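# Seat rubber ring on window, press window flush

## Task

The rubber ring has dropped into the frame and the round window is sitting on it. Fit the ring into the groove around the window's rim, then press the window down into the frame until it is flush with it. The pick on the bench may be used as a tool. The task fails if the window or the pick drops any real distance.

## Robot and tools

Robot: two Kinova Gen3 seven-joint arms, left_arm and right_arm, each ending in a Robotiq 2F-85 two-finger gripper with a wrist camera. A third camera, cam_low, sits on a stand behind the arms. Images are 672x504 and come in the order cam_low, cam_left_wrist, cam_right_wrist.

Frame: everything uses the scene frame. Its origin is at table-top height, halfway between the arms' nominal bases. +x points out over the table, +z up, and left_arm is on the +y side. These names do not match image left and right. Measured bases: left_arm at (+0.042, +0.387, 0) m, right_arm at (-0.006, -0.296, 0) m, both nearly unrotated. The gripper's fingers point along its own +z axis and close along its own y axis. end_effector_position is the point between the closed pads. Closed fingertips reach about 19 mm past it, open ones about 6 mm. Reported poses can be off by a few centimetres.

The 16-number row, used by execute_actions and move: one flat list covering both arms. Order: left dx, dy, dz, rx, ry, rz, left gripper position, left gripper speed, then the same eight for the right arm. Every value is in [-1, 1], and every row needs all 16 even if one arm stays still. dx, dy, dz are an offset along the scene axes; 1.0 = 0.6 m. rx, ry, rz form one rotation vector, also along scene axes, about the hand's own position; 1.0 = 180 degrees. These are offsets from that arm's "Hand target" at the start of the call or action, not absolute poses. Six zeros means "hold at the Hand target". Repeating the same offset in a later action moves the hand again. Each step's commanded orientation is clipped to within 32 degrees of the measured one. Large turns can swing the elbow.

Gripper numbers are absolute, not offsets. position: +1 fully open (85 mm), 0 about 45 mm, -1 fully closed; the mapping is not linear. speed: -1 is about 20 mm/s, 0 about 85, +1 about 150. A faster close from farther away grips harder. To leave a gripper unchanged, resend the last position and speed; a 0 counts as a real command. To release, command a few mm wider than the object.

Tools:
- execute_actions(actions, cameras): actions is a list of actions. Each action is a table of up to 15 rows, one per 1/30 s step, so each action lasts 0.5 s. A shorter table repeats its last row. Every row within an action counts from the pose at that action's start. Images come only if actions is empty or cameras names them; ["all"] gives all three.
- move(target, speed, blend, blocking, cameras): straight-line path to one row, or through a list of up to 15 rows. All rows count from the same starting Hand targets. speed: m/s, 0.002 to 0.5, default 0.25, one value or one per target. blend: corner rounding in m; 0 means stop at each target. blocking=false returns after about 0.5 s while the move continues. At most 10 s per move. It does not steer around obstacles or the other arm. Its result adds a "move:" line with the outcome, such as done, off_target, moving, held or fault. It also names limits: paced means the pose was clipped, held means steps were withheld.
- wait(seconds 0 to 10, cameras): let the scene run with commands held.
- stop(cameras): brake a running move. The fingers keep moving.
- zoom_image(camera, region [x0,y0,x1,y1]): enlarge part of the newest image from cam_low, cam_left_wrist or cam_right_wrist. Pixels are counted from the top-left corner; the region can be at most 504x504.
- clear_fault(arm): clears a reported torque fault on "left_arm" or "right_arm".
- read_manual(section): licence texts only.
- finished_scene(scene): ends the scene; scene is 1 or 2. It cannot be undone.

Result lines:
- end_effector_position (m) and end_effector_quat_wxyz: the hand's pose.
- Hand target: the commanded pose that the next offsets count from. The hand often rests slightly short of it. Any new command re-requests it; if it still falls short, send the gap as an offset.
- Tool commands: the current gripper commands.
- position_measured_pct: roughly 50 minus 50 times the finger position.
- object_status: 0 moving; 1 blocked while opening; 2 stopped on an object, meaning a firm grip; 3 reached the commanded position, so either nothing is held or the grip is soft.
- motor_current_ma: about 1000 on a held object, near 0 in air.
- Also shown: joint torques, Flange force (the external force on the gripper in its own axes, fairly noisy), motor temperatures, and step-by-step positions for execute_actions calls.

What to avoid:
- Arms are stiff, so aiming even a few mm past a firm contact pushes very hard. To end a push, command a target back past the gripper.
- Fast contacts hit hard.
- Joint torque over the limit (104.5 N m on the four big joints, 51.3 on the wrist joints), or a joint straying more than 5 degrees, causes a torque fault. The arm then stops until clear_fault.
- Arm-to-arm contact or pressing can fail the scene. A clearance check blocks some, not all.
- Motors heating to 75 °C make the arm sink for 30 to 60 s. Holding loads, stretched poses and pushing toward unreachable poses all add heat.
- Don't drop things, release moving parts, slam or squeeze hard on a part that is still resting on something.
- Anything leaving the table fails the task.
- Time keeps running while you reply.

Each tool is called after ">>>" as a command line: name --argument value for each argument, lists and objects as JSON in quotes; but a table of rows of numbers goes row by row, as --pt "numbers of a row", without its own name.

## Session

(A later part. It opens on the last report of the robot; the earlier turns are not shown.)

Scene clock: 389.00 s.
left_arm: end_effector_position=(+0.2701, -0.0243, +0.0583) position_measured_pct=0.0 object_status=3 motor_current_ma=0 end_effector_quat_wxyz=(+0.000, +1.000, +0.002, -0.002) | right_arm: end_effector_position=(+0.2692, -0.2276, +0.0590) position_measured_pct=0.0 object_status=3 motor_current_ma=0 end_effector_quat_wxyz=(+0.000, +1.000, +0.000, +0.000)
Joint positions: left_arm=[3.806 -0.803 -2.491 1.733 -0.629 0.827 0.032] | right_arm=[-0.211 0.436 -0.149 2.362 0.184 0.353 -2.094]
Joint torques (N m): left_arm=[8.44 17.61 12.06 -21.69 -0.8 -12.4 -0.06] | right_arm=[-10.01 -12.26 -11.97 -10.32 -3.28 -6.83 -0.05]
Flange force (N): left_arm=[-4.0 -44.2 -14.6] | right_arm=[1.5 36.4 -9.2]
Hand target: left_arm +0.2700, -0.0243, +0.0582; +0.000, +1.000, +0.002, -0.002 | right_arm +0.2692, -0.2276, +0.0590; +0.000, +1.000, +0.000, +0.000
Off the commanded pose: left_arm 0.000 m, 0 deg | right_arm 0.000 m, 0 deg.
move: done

>>> move --target '[0,0.0025,0,0,0,0,1,0,0,-0.0025,0,0,0,0,1,0]' --speed 0.01

>>> move --target '[0,0.0025,0,0,0,0,1,0,0,-0.0025,0,0,0,0,1,0]' --speed 0.01

>>> move --target '[0,0.01,0,0,0,0,1,0,0,-0.01,0,0,0,0,1,0]' --speed 0.02 --cameras '["cam_low","cam_left_wrist","cam_right_wrist"]'

>>> zoom_image --camera "cam_low" --region '[240, 235, 300, 280]'

Scene clock: 396.27 s.
left_arm: end_effector_position=(+0.2700, -0.0229, +0.0582) position_measured_pct=0.0 object_status=3 motor_current_ma=0 end_effector_quat_wxyz=(+0.000, +1.000, +0.002, -0.002) | right_arm: end_effector_position=(+0.2692, -0.2291, +0.0590) position_measured_pct=0.0 object_status=3 motor_current_ma=0 end_effector_quat_wxyz=(+0.000, +1.000, +0.000, +0.000)
Joint positions: left_arm=[3.804 -0.801 -2.491 1.738 -0.629 0.824 0.032] | right_arm=[-0.206 0.436 -0.15 2.364 0.185 0.352 -2.09]
Joint torques (N m): left_arm=[2.98 21.22 7.96 -12.77 -0.22 -4.68 -0.15] | right_arm=[-2.96 -12.46 -3.79 -5.8 -1.06 -2.81 -0.12]
Flange force (N): left_arm=[-1.8 -15.9 2.2] | right_arm=[1.0 11.0 -3.0]
Hand target: left_arm +0.2701, -0.0228, +0.0582; +0.000, +1.000, +0.002, -0.002 | right_arm +0.2692, -0.2291, +0.0590; +0.000, +1.000, +0.000, +0.000
Off the commanded pose: left_arm 0.000 m, 0 deg | right_arm 0.000 m, 0 deg.
move: done

Scene clock: 396.97 s.
left_arm: end_effector_position=(+0.2700, -0.0214, +0.0582) position_measured_pct=0.0 object_status=3 motor_current_ma=0 end_effector_quat_wxyz=(+0.000, +1.000, +0.002, -0.002) | right_arm: end_effector_position=(+0.2692, -0.2306, +0.0590) position_measured_pct=0.0 object_status=3 motor_current_ma=0 end_effector_quat_wxyz=(+0.000, +1.000, +0.000, +0.000)
Joint positions: left_arm=[3.801 -0.799 -2.491 1.743 -0.63 0.822 0.032] | right_arm=[-0.2 0.436 -0.15 2.365 0.185 0.352 -2.085]
Joint torques (N m): left_arm=[-0.09 18.74 3.93 -6.23 -0.12 -0.32 -0.13] | right_arm=[0.92 -11.54 0.86 -3.05 0.25 -0.6 0]
Flange force (N): left_arm=[-1.2 -1.3 0.9] | right_arm=[0.3 -3.4 -3.1]
Hand target: left_arm +0.2701, -0.0213, +0.0582; +0.000, +1.000, +0.002, -0.002 | right_arm +0.2692, -0.2306, +0.0590; +0.000, +1.000, +0.000, +0.000
Off the commanded pose: left_arm 0.000 m, 0 deg | right_arm 0.000 m, 0 deg.
move: done

Scene clock: 397.73 s.
left_arm: end_effector_position=(+0.2701, -0.0153, +0.0582) position_measured_pct=0.0 object_status=3 motor_current_ma=0 end_effector_quat_wxyz=(+0.000, +1.000, +0.002, -0.002) | right_arm: end_effector_position=(+0.2692, -0.2366, +0.0590) position_measured_pct=0.0 object_status=3 motor_current_ma=0 end_effector_quat_wxyz=(+0.000, +1.000, +0.000, +0.000)
Joint positions: left_arm=[3.791 -0.791 -2.491 1.761 -0.631 0.812 0.032] | right_arm=[-0.179 0.434 -0.151 2.369 0.188 0.35 -2.068]
Joint torques (N m): left_arm=[-0.13 18.67 3.88 -6.45 -0.11 -0.3 -0.15] | right_arm=[1.01 -11.5 0.91 -2.96 0.24 -0.64 -0.05]
Flange force (N): left_arm=[-1.7 -2.0 1.4] | right_arm=[0.6 -3.6 -3.4]
Hand target: left_arm +0.2701, -0.0153, +0.0582; +0.000, +1.000, +0.002, -0.002 | right_arm +0.2692, -0.2366, +0.0590; +0.000, +1.000, +0.000, +0.000
Off the commanded pose: left_arm 0.000 m, 0 deg | right_arm 0.000 m, 0 deg.
move: done

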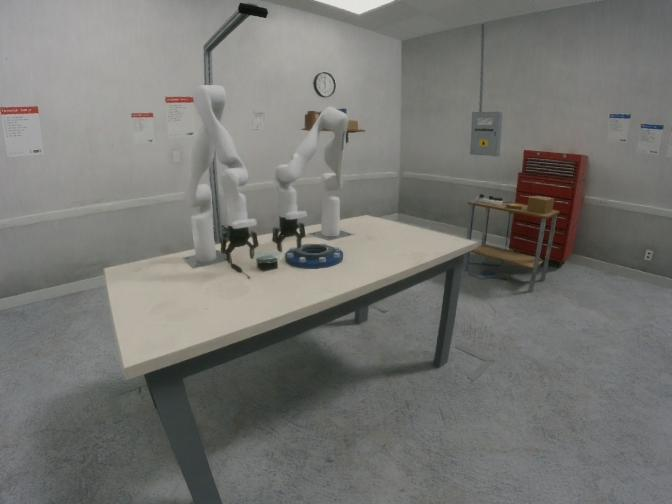

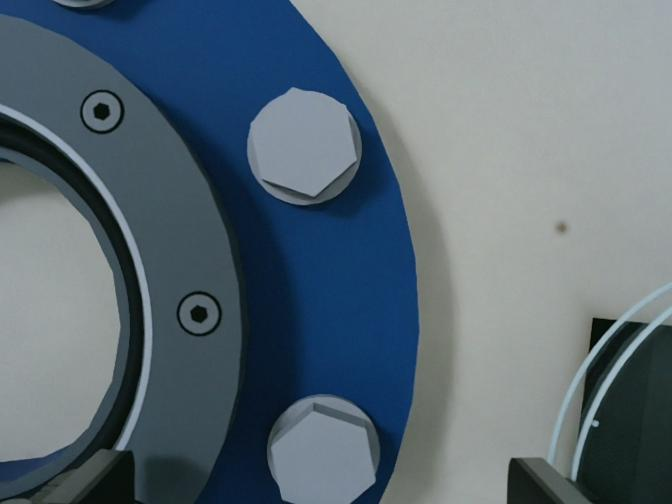

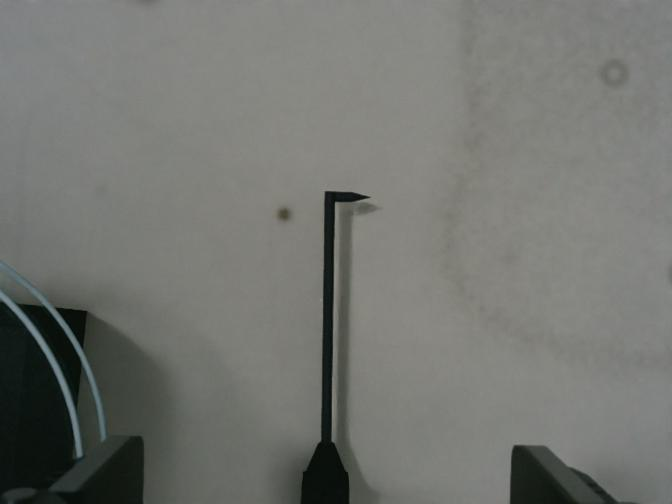

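Scaled by 8.400 from the camera's 672x504 image, which has a finer 960x720 frame.

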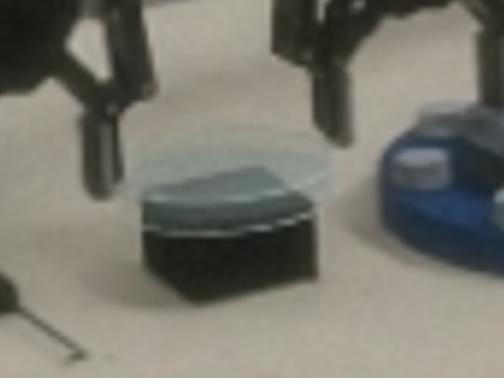

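>>> move --pt "0 0 0.15 0 0 0 1 0 0 0 0.2 0 0 0 1 0" --pt "-0.041 0.166 0.15 0 0 0 1 0 0 0 0.2 0 0 0 1 0" --pt "-0.041 0.166 0.12 0 0 0 1 0 0 0 0.2 0 0 0 1 0" --cameras '["cam_left_wrist","cam_right_wrist"]'

>>> zoom_image --camera "cam_left_wrist" --region '[120, 60, 320, 210]'

Scene clock: 404.97 s.
left_arm: end_effector_position=(+0.2455, +0.0843, +0.1302) position_measured_pct=0.0 object_status=3 motor_current_ma=0 end_effector_quat_wxyz=(+0.000, +1.000, +0.002, -0.002) | right_arm: end_effector_position=(+0.2692, -0.2366, +0.1790) position_measured_pct=0.0 object_status=3 motor_current_ma=0 end_effector_quat_wxyz=(+0.000, +1.000, +0.000, +0.000)
Joint positions: left_arm=[3.553 -0.508 -2.355 2.013 -0.487 0.818 -0.098] | right_arm=[-0.1 0.122 -0.217 2.192 0.036 0.832 -1.914]
Joint torques (N m): left_arm=[-0.13 13.38 2.83 -6.9 -0.21 -0.34 -0.12] | right_arm=[0.97 -8.92 0.87 -6.5 0.26 -0.6 -0.09]
Flange force (N): left_arm=[-1.5 -1.0 1.7] | right_arm=[-0.4 -3.2 -2.6]
Hand target: left_arm +0.2455, +0.0843, +0.1302; +0.000, +1.000, +0.002, -0.002 | right_arm +0.2692, -0.2366, +0.1790; +0.000, +1.000, +0.000, +0.000
Off the commanded pose: left_arm 0.000 m, 0 deg | right_arm 0.000 m, 0 deg.
move: done
Images, in order (width x height): cam_left_wrist 672x504, cam_right_wrist 672x504.

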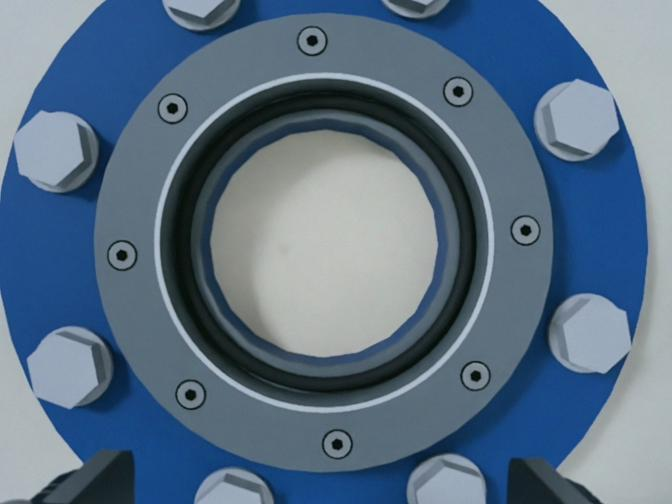

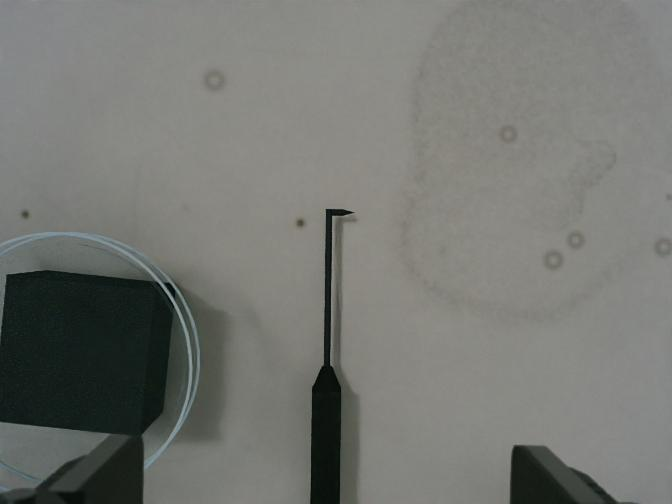

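Scaled by 2.520.

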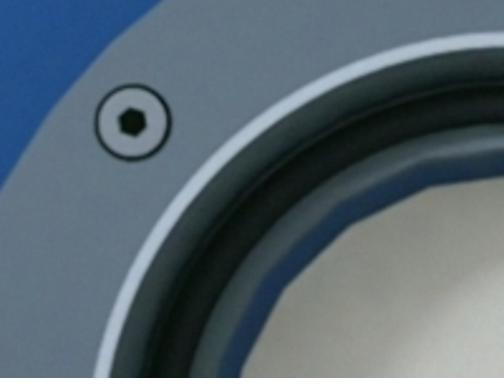

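>>> move --target '[0,0,0,0,0,0,1,0,-0.049,0.004,-0.05,0,0,0.995,1,0]' --cameras '["cam_right_wrist"]'

Scene clock: 469.07 s.
left_arm: end_effector_position=(+0.2455, +0.0843, +0.1302) position_measured_pct=0.0 object_status=3 motor_current_ma=0 end_effector_quat_wxyz=(+0.000, +1.000, +0.002, -0.002) | right_arm: end_effector_position=(+0.2398, -0.2342, +0.1490) position_measured_pct=0.0 object_status=3 motor_current_ma=0 end_effector_quat_wxyz=(+0.000, +0.008, +1.000, +0.000)
Joint positions: left_arm=[3.553 -0.508 -2.355 2.013 -0.487 0.818 -0.098] | right_arm=[0.226 0.157 -0.627 2.312 0.141 0.707 1.049]
Joint torques (N m): left_arm=[-0.07 13.4 2.79 -6.88 -0.13 -0.24 -0.13] | right_arm=[0.82 -7.66 0.48 -5.61 0.22 -0.5 -0.13]
Flange force (N): left_arm=[-1.4 -1.2 2.0] | right_arm=[0.5 2.9 -2.9]
Hand target: left_arm +0.2455, +0.0843, +0.1302; +0.000, +1.000, +0.002, -0.002 | right_arm +0.2398, -0.2342, +0.1490; +0.000, +0.008, +1.000, +0.000
Off the commanded pose: left_arm 0.000 m, 0 deg | right_arm 0.000 m, 0 deg.
move: done
Images, in order (width x height): cam_right_wrist 672x504.

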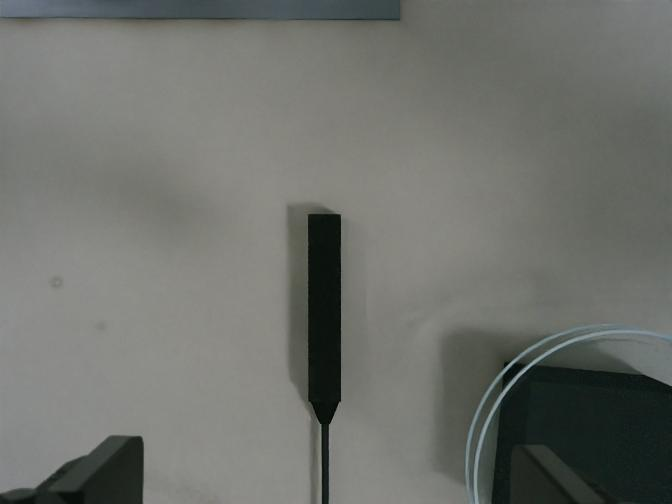

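>>> move --pt "0 0 0 0 0 0 1 0 -0.0447 -0.0035 0 0 0 0 -0.2 0" --pt "0 0 0 0 0 0 1 0 -0.0447 -0.0035 -0.16 0 0 0 -0.2 0" --pt "0 0 0 0 0 0 1 0 -0.0447 -0.0035 -0.21 0 0 0 -0.2 0" --speed '[0.1,0.15,0.04]' --cameras '["cam_right_wrist","cam_low"]'

>>> zoom_image --camera "cam_low" --region '[200, 200, 300, 285]'

Scene clock: 486.83 s.
left_arm: end_effector_position=(+0.2455, +0.0843, +0.1302) position_measured_pct=0.0 object_status=3 motor_current_ma=0 end_effector_quat_wxyz=(+0.000, +1.000, +0.002, -0.002) | right_arm: end_effector_position=(+0.2130, -0.2363, +0.0230) position_measured_pct=60.2 object_status=3 motor_current_ma=0 end_effector_quat_wxyz=(+0.000, +0.008, +1.000, +0.000)
Joint positions: left_arm=[3.553 -0.508 -2.355 2.013 -0.487 0.818 -0.098] | right_arm=[-0.309 0.526 -0.081 2.571 0.727 0.061 0.446]
Joint torques (N m): left_arm=[-0.09 13.37 2.82 -6.85 -0.09 -0.22 -0.14] | right_arm=[1.02 -10.47 1.16 -0.32 0.27 -0.46 -0.09]
Flange force (N): left_arm=[-1.5 -1.1 2.2] | right_arm=no reading
Hand target: left_arm +0.2455, +0.0843, +0.1302; +0.000, +1.000, +0.002, -0.002 | right_arm +0.2130, -0.2363, +0.0230; +0.000, +0.008, +1.000, +0.000
Off the commanded pose: left_arm 0.000 m, 0 deg | right_arm 0.000 m, 0 deg.
move: done
Images, in order (width x height): cam_low 672x504, cam_right_wrist 672x504.

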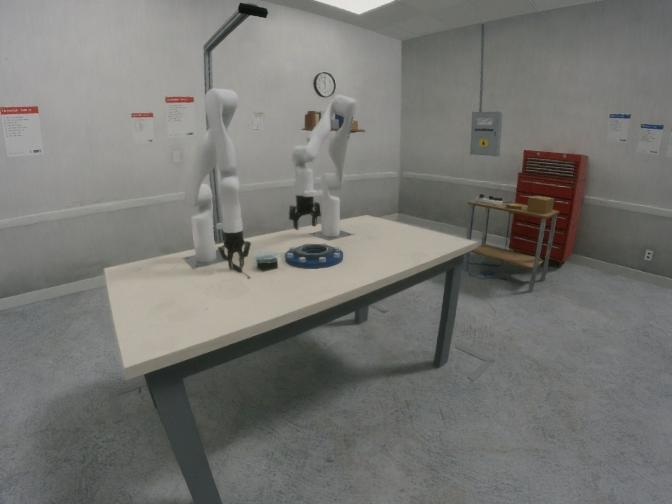

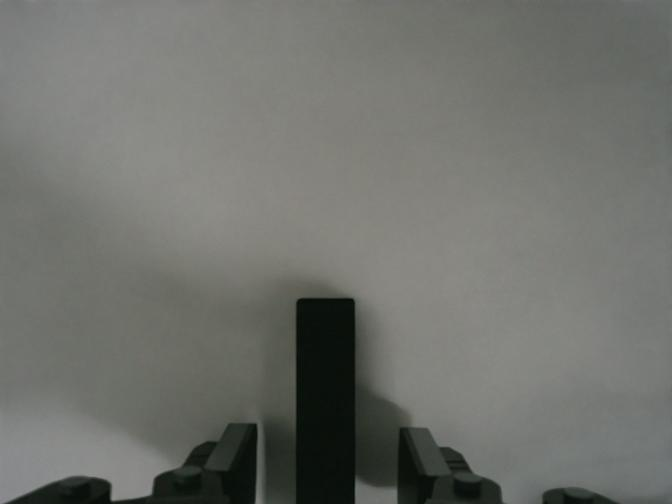

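Scaled by 5.040 from the camera's 672x504 image, which has a finer 960x720 frame.

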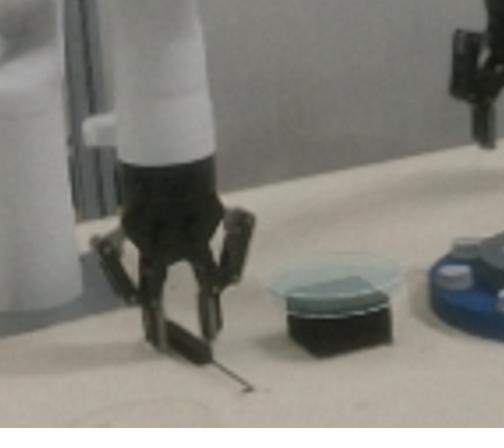

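>>> move --target '[0,0,0,0,0,0,1,0,0,0,-0.0033,0,0,0,-0.2,0]' --speed 0.04

>>> move --target '[0,0,0,0,0,0,1,0,0,0,0,0,0,0,-1,-0.8]'

>>> move --target '[0,0,0,0,0,0,1,0,0,0,0.15,0,0,0,-1,-0.8]' --speed 0.08 --cameras '["cam_right_wrist","cam_low"]'

>>> zoom_image --camera "cam_low" --region '[200, 190, 300, 275]'

Scene clock: 496.03 s.
left_arm: end_effector_position=(+0.2455, +0.0843, +0.1302) position_measured_pct=0.0 object_status=3 motor_current_ma=0 end_effector_quat_wxyz=(+0.000, +1.000, +0.002, -0.002) | right_arm: end_effector_position=(+0.2130, -0.2363, +0.0211) position_measured_pct=60.2 object_status=3 motor_current_ma=0 end_effector_quat_wxyz=(+0.000, +0.008, +1.000, +0.000)
Joint positions: left_arm=[3.553 -0.508 -2.355 2.013 -0.487 0.818 -0.098] | right_arm=[-0.325 0.535 -0.061 2.573 0.731 0.045 0.444]
Joint torques (N m): left_arm=[-0.11 13.41 2.78 -6.8 -0.1 -0.25 -0.15] | right_arm=[1.09 -10.46 0.9 -0.2 0.25 -0.43 -0.09]
Flange force (N): left_arm=[-1.4 -0.8 2.1] | right_arm=no reading
Hand target: left_arm +0.2455, +0.0843, +0.1302; +0.000, +1.000, +0.002, -0.002 | right_arm +0.2130, -0.2363, +0.0210; +0.000, +0.008, +1.000, +0.000
Off the commanded pose: left_arm 0.000 m, 0 deg | right_arm 0.000 m, 0 deg.
move: done

Scene clock: 497.10 s.
left_arm: end_effector_position=(+0.2455, +0.0843, +0.1302) position_measured_pct=0.0 object_status=3 motor_current_ma=0 end_effector_quat_wxyz=(+0.000, +1.000, +0.002, -0.002) | right_arm: end_effector_position=(+0.2130, -0.2363, +0.0210) position_measured_pct=84.8 object_status=0 motor_current_ma=1000 end_effector_quat_wxyz=(+0.000, +0.008, +1.000, +0.000)
Joint positions: left_arm=[3.553 -0.508 -2.355 2.013 -0.487 0.818 -0.098] | right_arm=[-0.325 0.535 -0.06 2.573 0.731 0.045 0.444]
Joint torques (N m): left_arm=[-0.07 13.37 2.78 -6.84 -0.1 -0.25 -0.13] | right_arm=[0.91 -5.65 1.15 -1.03 0.25 -0.89 -0.07]
Flange force (N): left_arm=[-1.4 -1.2 1.9] | right_arm=no reading
Hand target: left_arm +0.2455, +0.0843, +0.1302; +0.000, +1.000, +0.002, -0.002 | right_arm +0.2130, -0.2363, +0.0210; +0.000, +0.008, +1.000, +0.000
Off the commanded pose: left_arm 0.000 m, 0 deg | right_arm 0.000 m, 0 deg.
move: done

Scene clock: 498.80 s.
left_arm: end_effector_position=(+0.2455, +0.0843, +0.1302) position_measured_pct=0.0 object_status=3 motor_current_ma=0 end_effector_quat_wxyz=(+0.000, +1.000, +0.002, -0.002) | right_arm: end_effector_position=(+0.2130, -0.2363, +0.1110) position_measured_pct=84.8 object_status=2 motor_current_ma=1000 end_effector_quat_wxyz=(+0.000, +0.008, +1.000, +0.000)
Joint positions: left_arm=[3.553 -0.508 -2.355 2.013 -0.487 0.818 -0.098] | right_arm=[0.133 0.213 -0.578 2.45 0.233 0.523 0.914]
Joint torques (N m): left_arm=[-0.07 13.36 2.77 -6.86 -0.1 -0.26 -0.13] | right_arm=[0.93 -7.62 0.45 -4.29 0.25 -0.52 -0.14]
Flange force (N): left_arm=[-1.4 -1.2 1.9] | right_arm=[0.9 3.4 -4.1]
Hand target: left_arm +0.2455, +0.0843, +0.1302; +0.000, +1.000, +0.002, -0.002 | right_arm +0.2130, -0.2363, +0.1110; +0.000, +0.008, +1.000, +0.000
Off the commanded pose: left_arm 0.000 m, 0 deg | right_arm 0.000 m, 0 deg.
move: done
Images, in order (width x height): cam_low 672x504, cam_right_wrist 672x504.

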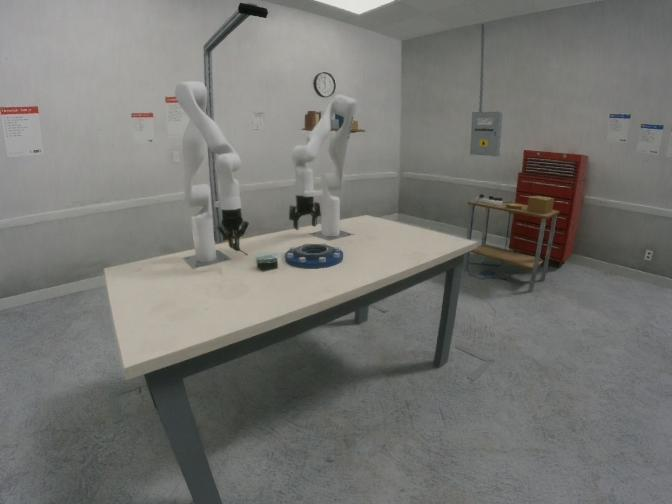

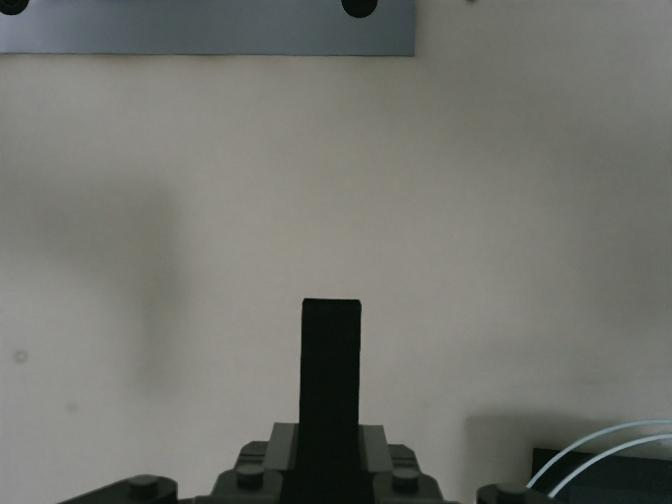

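Scaled by 5.040 from the camera's 672x504 image, which has a finer 960x720 frame.

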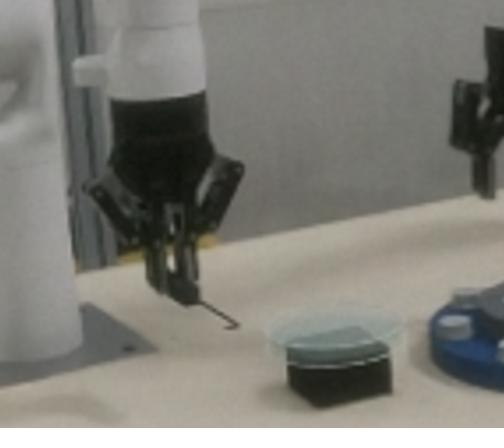

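>>> move --pt "0 0 0.2 0 0 0 1 0 0 0 0.25 0 0 0 -1 -0.8" --pt "0.097 0.264 0.17 -0.217 -0.217 -0.465 1 0 -0.02 0.143 0.25 0.387 0.381 -0.381 -1 -0.8" --pt "0.097 0.264 0 -0.217 -0.217 -0.465 1 0 -0.02 0.143 0.25 0.387 0.381 -0.381 -1 -0.8" --speed 0.25 --cameras '["all"]'

Scene clock: 534.83 s.
left_arm: end_effector_position=(+0.3037, +0.2427, +0.1302) position_measured_pct=0.0 object_status=3 motor_current_ma=0 end_effector_quat_wxyz=(+0.298, +0.643, -0.640, +0.297) | right_arm: end_effector_position=(+0.2010, -0.1505, +0.2610) position_measured_pct=84.8 object_status=2 motor_current_ma=1000 end_effector_quat_wxyz=(+0.500, -0.500, -0.500, -0.500)
Joint positions: left_arm=[2.713 -0.568 -3.025 2.407 1.076 0.881 -4.474] | right_arm=[0.749 0.821 -0.215 2.455 -0.984 1.372 1.585]
Joint torques (N m): left_arm=[-0.08 12.01 1.56 -1.74 0.56 1.94 -0.25] | right_arm=[0.96 -11.48 -1.07 2.71 0.26 2.58 -0.14]
Flange force (N): left_arm=[-0.7 1.3 1.0] | right_arm=[0.7 2.7 3.8]
Hand target: left_arm +0.3037, +0.2427, +0.1302; +0.298, +0.643, -0.640, +0.297 | right_arm +0.2010, -0.1505, +0.2610; +0.500, -0.500, -0.500, -0.500
Off the commanded pose: left_arm 0.000 m, 0 deg | right_arm 0.000 m, 0 deg.
move: done

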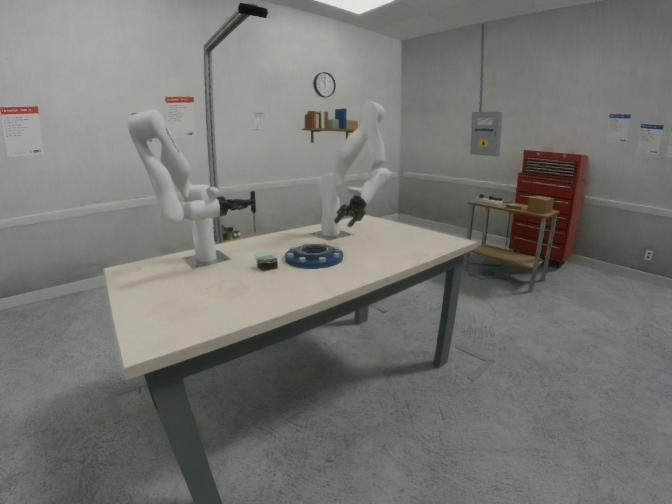

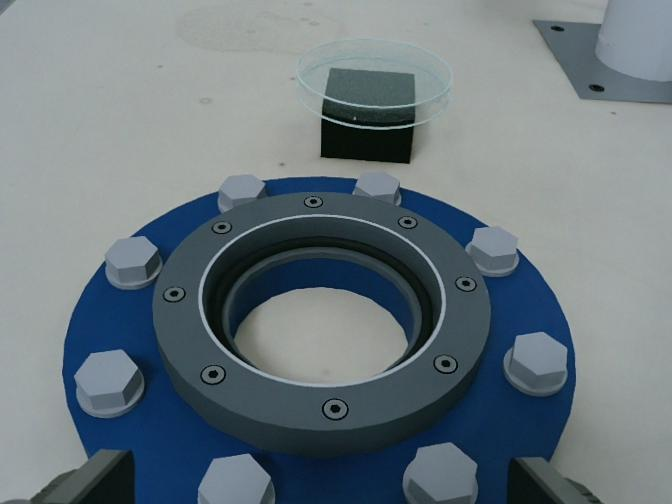

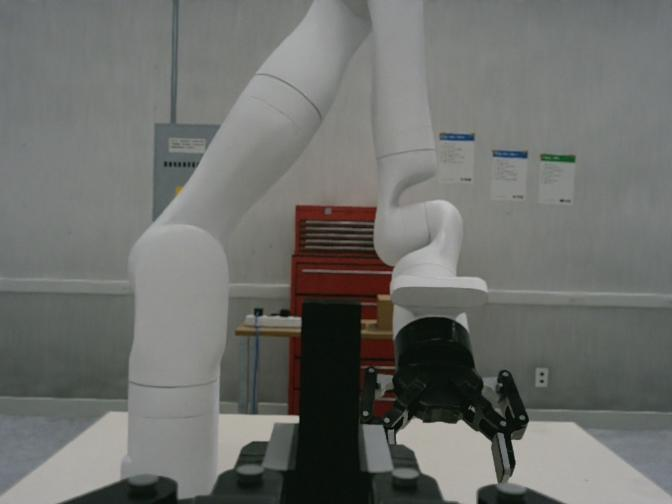

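>>> move --pt "0 0 0 0 0 0 1 0 0.1167 0.3718 0 0 0 0 -1 -0.8" --pt "0 0 0 0 0 0 1 0 0.1167 0.3718 -0.125 0 0 0 -1 -0.8" --speed 0.15 --cameras '["cam_low","cam_left_wrist"]'

>>> zoom_image --camera "cam_left_wrist" --region '[260, 180, 500, 360]'

Scene clock: 543.23 s.
left_arm: end_effector_position=(+0.3037, +0.2427, +0.1302) position_measured_pct=0.0 object_status=3 motor_current_ma=0 end_effector_quat_wxyz=(+0.298, +0.643, -0.640, +0.297) | right_arm: end_effector_position=(+0.2710, +0.0726, +0.1861) position_measured_pct=84.8 object_status=2 motor_current_ma=1000 end_effector_quat_wxyz=(+0.500, -0.500, -0.500, -0.500)
Joint positions: left_arm=[2.713 -0.568 -3.025 2.407 1.076 0.881 -4.474] | right_arm=[0.098 1.126 -0.488 2.342 -1.832 1.192 1.927]
Joint torques (N m): left_arm=[-0.03 11.98 1.57 -1.71 0.37 1.95 -0.11] | right_arm=[0.97 -15.2 -3.95 1.83 1.18 2.36 -0.11]
Flange force (N): left_arm=[-1.0 1.8 2.0] | right_arm=[-0.7 -2.5 4.5]
Hand target: left_arm +0.3037, +0.2427, +0.1302; +0.298, +0.643, -0.640, +0.297 | right_arm +0.2710, +0.0726, +0.1860; +0.500, -0.500, -0.500, -0.500
Off the commanded pose: left_arm 0.000 m, 0 deg | right_arm 0.000 m, 0 deg.
move: done
Images, in order (width x height): cam_low 672x504, cam_left_wrist 672x504.

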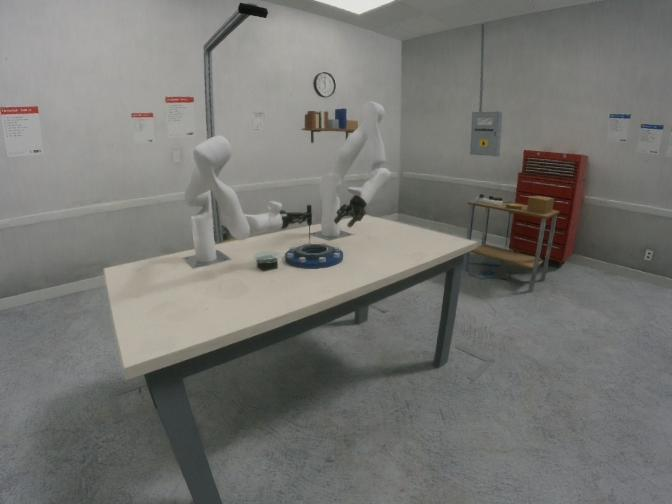

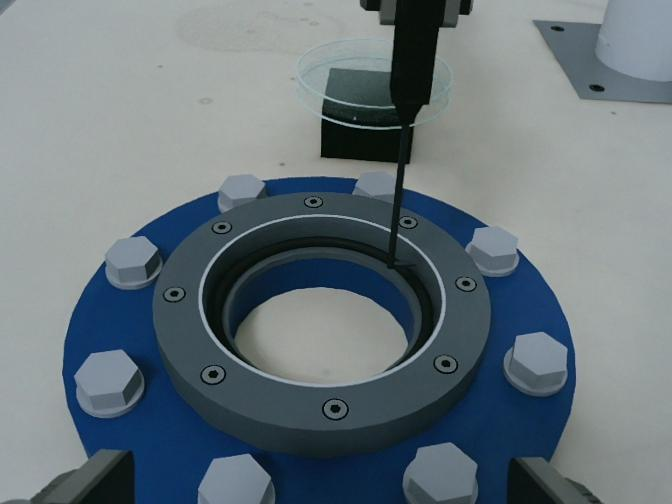

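Scaled by 2.100.

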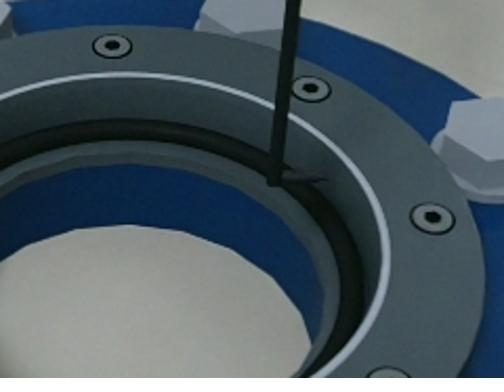

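>>> move --pt "0 0 0 0 0 0 1 0 -0.0072 0 0 0 0 0 -1 -0.8" --pt "0 0 0 0 0 0 1 0 -0.0072 0 -0.038 0 0 0 -1 -0.8" --speed 0.05 --cameras '["cam_left_wrist"]'

>>> zoom_image --camera "cam_left_wrist" --region '[340, 220, 460, 310]'

Scene clock: 555.67 s.
left_arm: end_effector_position=(+0.3037, +0.2427, +0.1302) position_measured_pct=0.0 object_status=3 motor_current_ma=0 end_effector_quat_wxyz=(+0.298, +0.643, -0.640, +0.297) | right_arm: end_effector_position=(+0.2667, +0.0726, +0.1633) position_measured_pct=84.8 object_status=2 motor_current_ma=1000 end_effector_quat_wxyz=(+0.500, -0.500, -0.500, -0.500)
Joint positions: left_arm=[2.713 -0.568 -3.025 2.407 1.076 0.881 -4.474] | right_arm=[0.089 1.201 -0.468 2.328 -1.823 1.2 1.987]
Joint torques (N m): left_arm=[-0.11 12.02 1.57 -1.74 0.35 1.98 -0.14] | right_arm=[0.95 -15.55 -4.01 2.5 1.3 2.25 -0.17]
Flange force (N): left_arm=[-0.9 1.8 2.3] | right_arm=[-1.2 -2.9 4.6]
Hand target: left_arm +0.3037, +0.2427, +0.1302; +0.298, +0.643, -0.640, +0.297 | right_arm +0.2667, +0.0726, +0.1632; +0.500, -0.500, -0.500, -0.500
Off the commanded pose: left_arm 0.000 m, 0 deg | right_arm 0.000 m, 0 deg.
move: done
Images, in order (width x height): cam_left_wrist 672x504.

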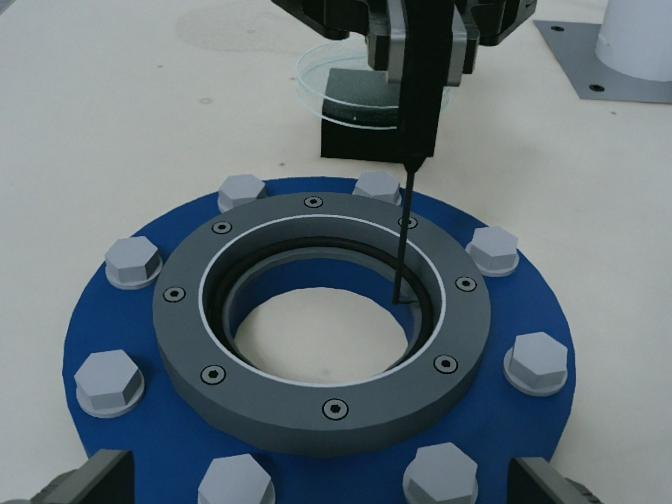

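Scaled by 4.200.

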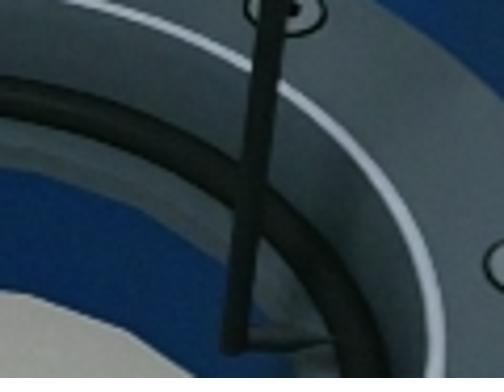

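>>> move --target '[0,0,0,0,0,0,1,0,0,0,-0.0033,0,0,0,-1,-0.8]' --speed 0.02

>>> move --target '[0,0,0,0,0,0,1,0,0,0,-0.0025,0,0,0,-1,-0.8]' --speed 0.02 --cameras '["cam_left_wrist"]'

>>> zoom_image --camera "cam_left_wrist" --region '[360, 250, 460, 325]'

Scene clock: 561.40 s.
left_arm: end_effector_position=(+0.3037, +0.2427, +0.1302) position_measured_pct=0.0 object_status=3 motor_current_ma=0 end_effector_quat_wxyz=(+0.298, +0.643, -0.640, +0.297) | right_arm: end_effector_position=(+0.2667, +0.0726, +0.1613) position_measured_pct=84.8 object_status=2 motor_current_ma=1000 end_effector_quat_wxyz=(+0.500, -0.500, -0.500, -0.500)
Joint positions: left_arm=[2.713 -0.568 -3.025 2.407 1.076 0.881 -4.474] | right_arm=[0.088 1.207 -0.466 2.326 -1.822 1.201 1.991]
Joint torques (N m): left_arm=[-0.08 11.95 1.59 -1.72 0.33 1.97 -0.12] | right_arm=[0.88 -15.19 -4.09 2.47 1.35 2.28 -0.09]
Flange force (N): left_arm=[-0.8 1.8 2.2] | right_arm=[0.1 -2.3 4.2]
Hand target: left_arm +0.3037, +0.2427, +0.1302; +0.298, +0.643, -0.640, +0.297 | right_arm +0.2667, +0.0726, +0.1613; +0.500, -0.500, -0.500, -0.500
Off the commanded pose: left_arm 0.000 m, 0 deg | right_arm 0.000 m, 0 deg.
move: done

Scene clock: 562.10 s.
left_arm: end_effector_position=(+0.3037, +0.2427, +0.1302) position_measured_pct=0.0 object_status=3 motor_current_ma=0 end_effector_quat_wxyz=(+0.298, +0.643, -0.640, +0.297) | right_arm: end_effector_position=(+0.2667, +0.0726, +0.1598) position_measured_pct=84.8 object_status=2 motor_current_ma=1000 end_effector_quat_wxyz=(+0.500, -0.500, -0.500, -0.500)
Joint positions: left_arm=[2.713 -0.568 -3.025 2.407 1.076 0.881 -4.474] | right_arm=[0.088 1.211 -0.465 2.324 -1.821 1.201 1.993]
Joint torques (N m): left_arm=[-0.12 11.98 1.55 -1.71 0.32 1.97 -0.15] | right_arm=[0.86 -15.1 -4.07 2.47 1.4 2.27 -0.12]
Flange force (N): left_arm=[-0.7 1.7 2.3] | right_arm=[0.5 -2.4 4.3]
Hand target: left_arm +0.3037, +0.2427, +0.1302; +0.298, +0.643, -0.640, +0.297 | right_arm +0.2667, +0.0726, +0.1598; +0.500, -0.500, -0.500, -0.500
Off the commanded pose: left_arm 0.000 m, 0 deg | right_arm 0.000 m, 0 deg.
move: done
Images, in order (width x height): cam_left_wrist 672x504.

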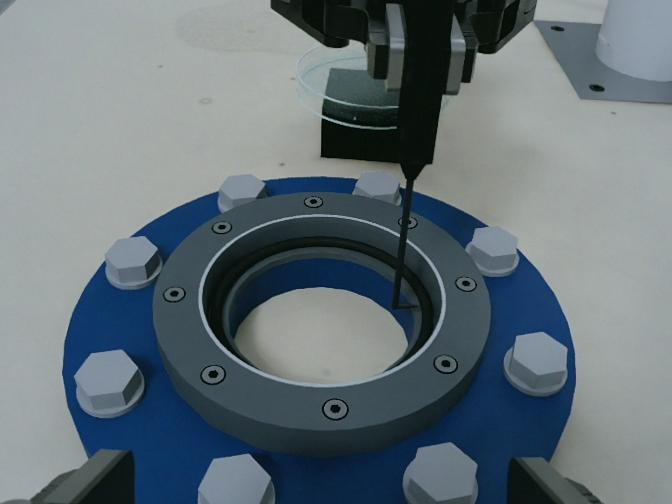

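Scaled by 5.040.

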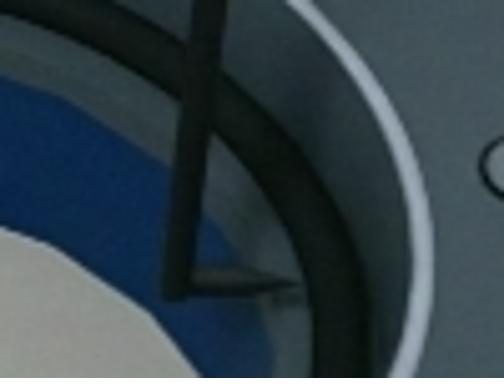

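>>> move --target '[0,0,0,0,0,0,1,0,-0.005,0,0.0003,0,0,0,-1,-0.8]' --speed 0.02 --cameras '["cam_left_wrist"]'

>>> zoom_image --camera "cam_left_wrist" --region '[360, 250, 460, 325]'

Scene clock: 566.57 s.
left_arm: end_effector_position=(+0.3037, +0.2427, +0.1302) position_measured_pct=0.0 object_status=3 motor_current_ma=0 end_effector_quat_wxyz=(+0.298, +0.643, -0.640, +0.297) | right_arm: end_effector_position=(+0.2637, +0.0726, +0.1599) position_measured_pct=84.8 object_status=2 motor_current_ma=1000 end_effector_quat_wxyz=(+0.500, -0.500, -0.500, -0.500)
Joint positions: left_arm=[2.713 -0.568 -3.025 2.407 1.076 0.881 -4.474] | right_arm=[0.086 1.214 -0.465 2.333 -1.826 1.203 2.006]
Joint torques (N m): left_arm=[-0.08 12 1.6 -1.7 0.32 1.96 -0.14] | right_arm=[0.94 -15.17 -4.08 2.7 1.42 2.28 -0.2]
Flange force (N): left_arm=[-0.9 1.7 2.2] | right_arm=[-0.3 -2.6 4.7]
Hand target: left_arm +0.3037, +0.2427, +0.1302; +0.298, +0.643, -0.640, +0.297 | right_arm +0.2637, +0.0726, +0.1600; +0.500, -0.500, -0.500, -0.500
Off the commanded pose: left_arm 0.000 m, 0 deg | right_arm 0.000 m, 0 deg.
move: done
Images, in order (width x height): cam_left_wrist 672x504.

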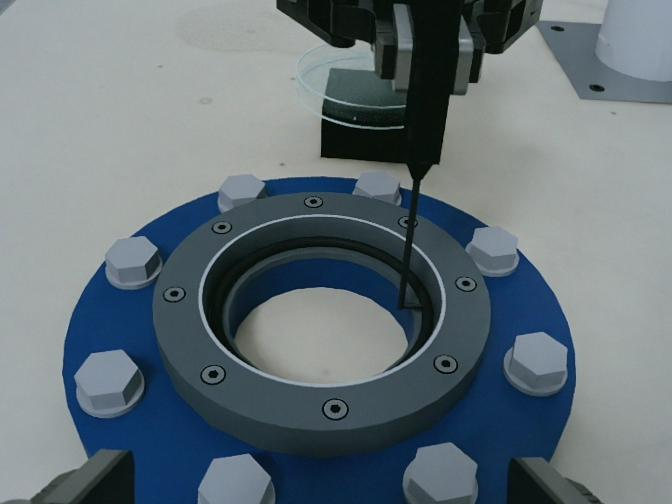

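Scaled by 5.040.

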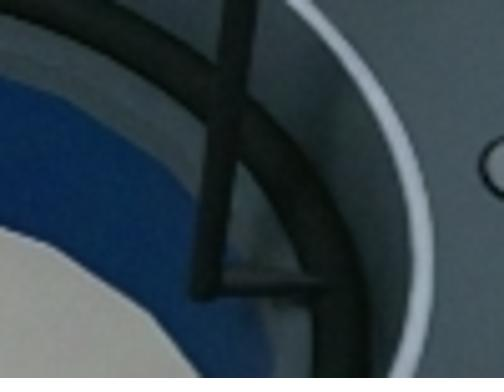

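>>> move --target '[0,0,0,0,0,0,1,0,-0.005,0,0,0,0,0,-1,-0.8]' --speed 0.02 --cameras '["cam_left_wrist"]'

>>> zoom_image --camera "cam_left_wrist" --region '[360, 250, 460, 325]'

Scene clock: 570.87 s.
left_arm: end_effector_position=(+0.3037, +0.2427, +0.1302) position_measured_pct=0.0 object_status=3 motor_current_ma=0 end_effector_quat_wxyz=(+0.298, +0.643, -0.640, +0.297) | right_arm: end_effector_position=(+0.2607, +0.0726, +0.1599) position_measured_pct=84.8 object_status=2 motor_current_ma=1000 end_effector_quat_wxyz=(+0.500, -0.500, -0.500, -0.500)
Joint positions: left_arm=[2.713 -0.568 -3.025 2.407 1.076 0.881 -4.474] | right_arm=[0.084 1.217 -0.466 2.341 -1.832 1.206 2.019]
Joint torques (N m): left_arm=[-0.07 11.96 1.59 -1.7 0.35 1.96 -0.11] | right_arm=[0.92 -15.08 -3.95 2.73 1.46 2.22 -0.22]
Flange force (N): left_arm=[-0.9 1.8 2.1] | right_arm=[0.0 -2.9 4.8]
Hand target: left_arm +0.3037, +0.2427, +0.1302; +0.298, +0.643, -0.640, +0.297 | right_arm +0.2607, +0.0726, +0.1599; +0.500, -0.500, -0.500, -0.500
Off the commanded pose: left_arm 0.000 m, 0 deg | right_arm 0.000 m, 0 deg.
move: done
Images, in order (width x height): cam_left_wrist 672x504.

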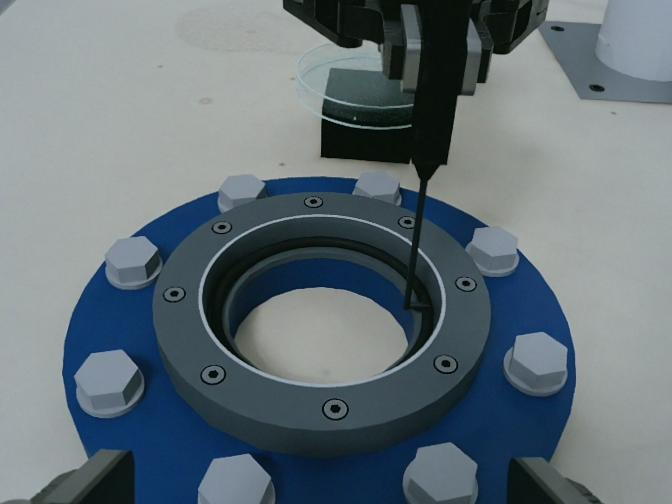

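Scaled by 5.040.

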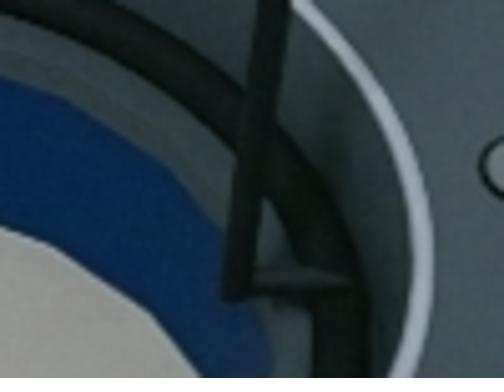

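>>> move --pt "0 0 0 0 0 0 1 0 0.0108 0 0 0 0 0 -1 -0.8" --pt "0 0 0 0 0 0 1 0 0.0108 0 -0.0025 0 0 0 -1 -0.8" --speed 0.02 --cameras '["cam_left_wrist"]'

>>> zoom_image --camera "cam_left_wrist" --region '[360, 250, 460, 325]'

>>> move --target '[0,0,0,0,0,0,1,0,0,0,-0.0017,0,0,0,-1,-0.8]' --speed 0.02 --cameras '["cam_left_wrist"]'

>>> zoom_image --camera "cam_left_wrist" --region '[360, 250, 460, 325]'

Scene clock: 577.43 s.
left_arm: end_effector_position=(+0.3037, +0.2427, +0.1302) position_measured_pct=0.0 object_status=3 motor_current_ma=0 end_effector_quat_wxyz=(+0.298, +0.643, -0.640, +0.297) | right_arm: end_effector_position=(+0.2671, +0.0725, +0.1585) position_measured_pct=84.8 object_status=2 motor_current_ma=1000 end_effector_quat_wxyz=(+0.500, -0.500, -0.500, -0.500)
Joint positions: left_arm=[2.713 -0.568 -3.025 2.407 1.076 0.881 -4.474] | right_arm=[0.088 1.214 -0.463 2.321 -1.819 1.201 1.993]
Joint torques (N m): left_arm=[-0.07 11.97 1.59 -1.71 0.37 1.98 -0.12] | right_arm=[1.04 -15.19 -4.05 2.67 1.36 2.23 -0.09]
Flange force (N): left_arm=[-0.9 1.8 2.1] | right_arm=[0.1 -1.9 4.8]
Hand target: left_arm +0.3037, +0.2427, +0.1302; +0.298, +0.643, -0.640, +0.297 | right_arm +0.2671, +0.0726, +0.1585; +0.500, -0.500, -0.500, -0.500
Off the commanded pose: left_arm 0.000 m, 0 deg | right_arm 0.000 m, 0 deg.
move: done
Images, in order (width x height): cam_left_wrist 672x504.

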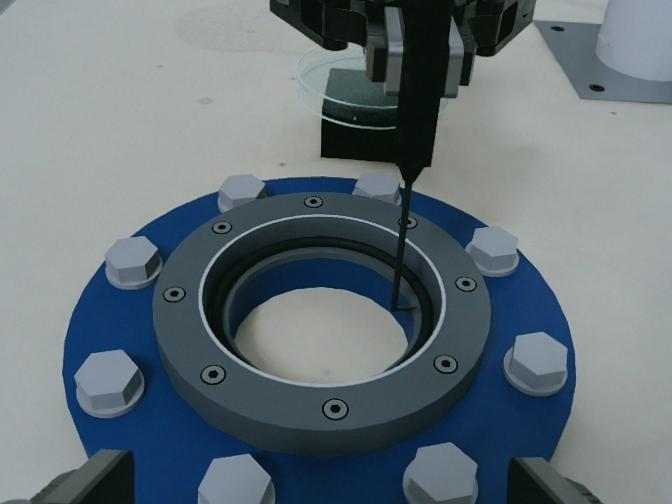

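Scaled by 5.040.

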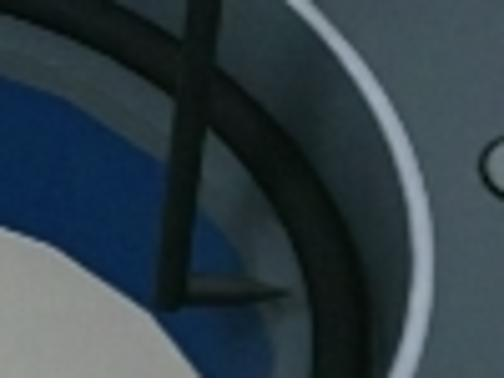

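Scene clock: 578.13 s.
left_arm: end_effector_position=(+0.3037, +0.2427, +0.1302) position_measured_pct=0.0 object_status=3 motor_current_ma=0 end_effector_quat_wxyz=(+0.298, +0.643, -0.640, +0.297) | right_arm: end_effector_position=(+0.2672, +0.0726, +0.1574) position_measured_pct=84.8 object_status=2 motor_current_ma=1000 end_effector_quat_wxyz=(+0.500, -0.500, -0.500, -0.500)
Joint positions: left_arm=[2.713 -0.568 -3.025 2.407 1.076 0.881 -4.474] | right_arm=[0.088 1.217 -0.463 2.32 -1.818 1.201 1.995]
Joint torques (N m): left_arm=[-0.08 11.99 1.6 -1.7 0.34 1.94 -0.14] | right_arm=[0.96 -15.21 -4.07 2.61 1.39 2.29 -0.14]
Flange force (N): left_arm=[-0.9 1.7 2.1] | right_arm=[0.1 -2.3 4.6]
Hand target: left_arm +0.3037, +0.2427, +0.1302; +0.298, +0.643, -0.640, +0.297 | right_arm +0.2672, +0.0726, +0.1574; +0.500, -0.500, -0.500, -0.500
Off the commanded pose: left_arm 0.000 m, 0 deg | right_arm 0.000 m, 0 deg.
move: done
Images, in order (width x height): cam_left_wrist 672x504.

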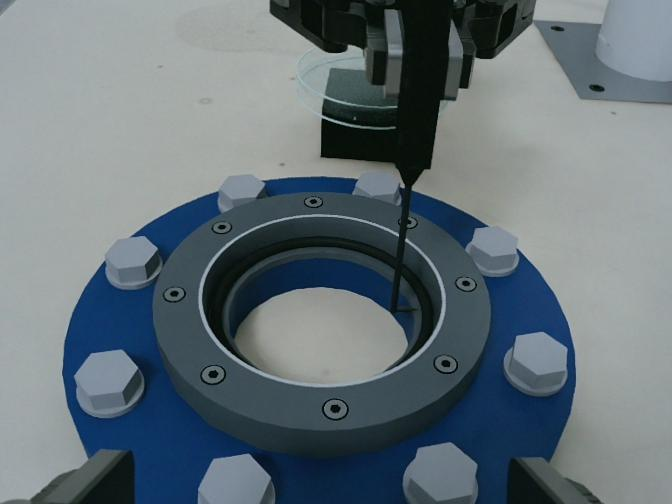

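Scaled by 5.040.

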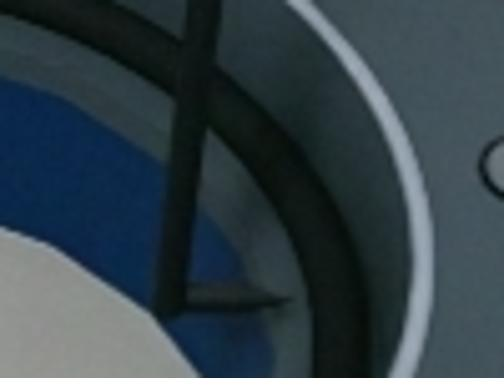

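>>> move --target '[0,0,0,0,0,0,1,0,0,0,-0.0017,0,0,0,-1,-0.8]' --speed 0.02

>>> move --target '[0,0,0,0,0,0,1,0,0,0,-0.0013,0,0,0,-1,-0.8]' --speed 0.02 --cameras '["cam_left_wrist"]'

>>> zoom_image --camera "cam_left_wrist" --region '[360, 250, 460, 325]'

Scene clock: 587.40 s.
left_arm: end_effector_position=(+0.3037, +0.2427, +0.1302) position_measured_pct=0.0 object_status=3 motor_current_ma=0 end_effector_quat_wxyz=(+0.298, +0.643, -0.640, +0.297) | right_arm: end_effector_position=(+0.2672, +0.0726, +0.1564) position_measured_pct=84.8 object_status=2 motor_current_ma=1000 end_effector_quat_wxyz=(+0.500, -0.500, -0.500, -0.500)
Joint positions: left_arm=[2.713 -0.568 -3.025 2.407 1.076 0.881 -4.474] | right_arm=[0.088 1.221 -0.462 2.318 -1.817 1.201 1.996]
Joint torques (N m): left_arm=[-0.1 12.03 1.57 -1.71 0.35 1.94 -0.15] | right_arm=[0.95 -15.24 -4.08 2.61 1.35 2.34 -0.05]
Flange force (N): left_arm=[-0.9 1.6 2.1] | right_arm=[0.2 -1.9 4.4]
Hand target: left_arm +0.3037, +0.2427, +0.1302; +0.298, +0.643, -0.640, +0.297 | right_arm +0.2672, +0.0726, +0.1564; +0.500, -0.500, -0.500, -0.500
Off the commanded pose: left_arm 0.000 m, 0 deg | right_arm 0.000 m, 0 deg.
move: done

Scene clock: 588.10 s.
left_arm: end_effector_position=(+0.3037, +0.2427, +0.1302) position_measured_pct=0.0 object_status=3 motor_current_ma=0 end_effector_quat_wxyz=(+0.298, +0.643, -0.640, +0.297) | right_arm: end_effector_position=(+0.2672, +0.0726, +0.1556) position_measured_pct=84.8 object_status=2 motor_current_ma=1000 end_effector_quat_wxyz=(+0.500, -0.500, -0.500, -0.500)
Joint positions: left_arm=[2.713 -0.568 -3.025 2.407 1.076 0.881 -4.474] | right_arm=[0.087 1.223 -0.461 2.317 -1.816 1.202 1.998]
Joint torques (N m): left_arm=[-0.1 11.99 1.56 -1.67 0.35 1.94 -0.1] | right_arm=[1 -15.27 -4.03 2.71 1.38 2.29 -0.08]
Flange force (N): left_arm=[-0.9 1.6 2.2] | right_arm=[0.0 -1.9 4.7]
Hand target: left_arm +0.3037, +0.2427, +0.1302; +0.298, +0.643, -0.640, +0.297 | right_arm +0.2672, +0.0726, +0.1556; +0.500, -0.500, -0.500, -0.500
Off the commanded pose: left_arm 0.000 m, 0 deg | right_arm 0.000 m, 0 deg.
move: done
Images, in order (width x height): cam_left_wrist 672x504.

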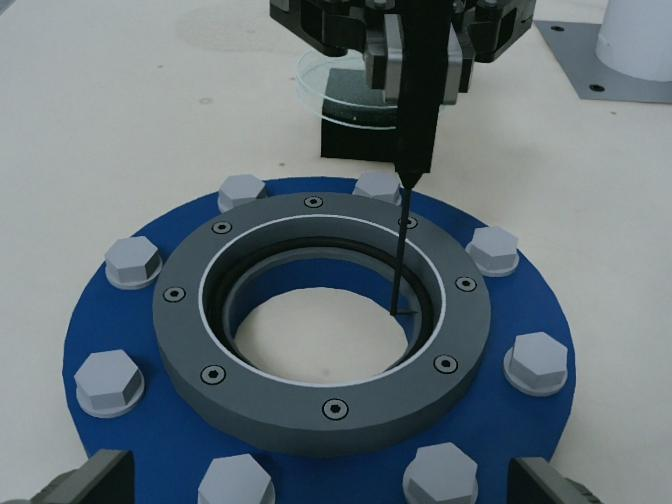

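Scaled by 5.040.

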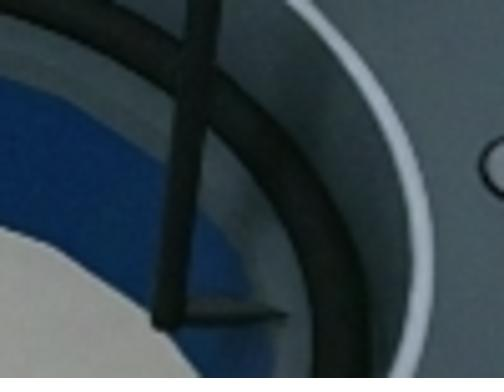

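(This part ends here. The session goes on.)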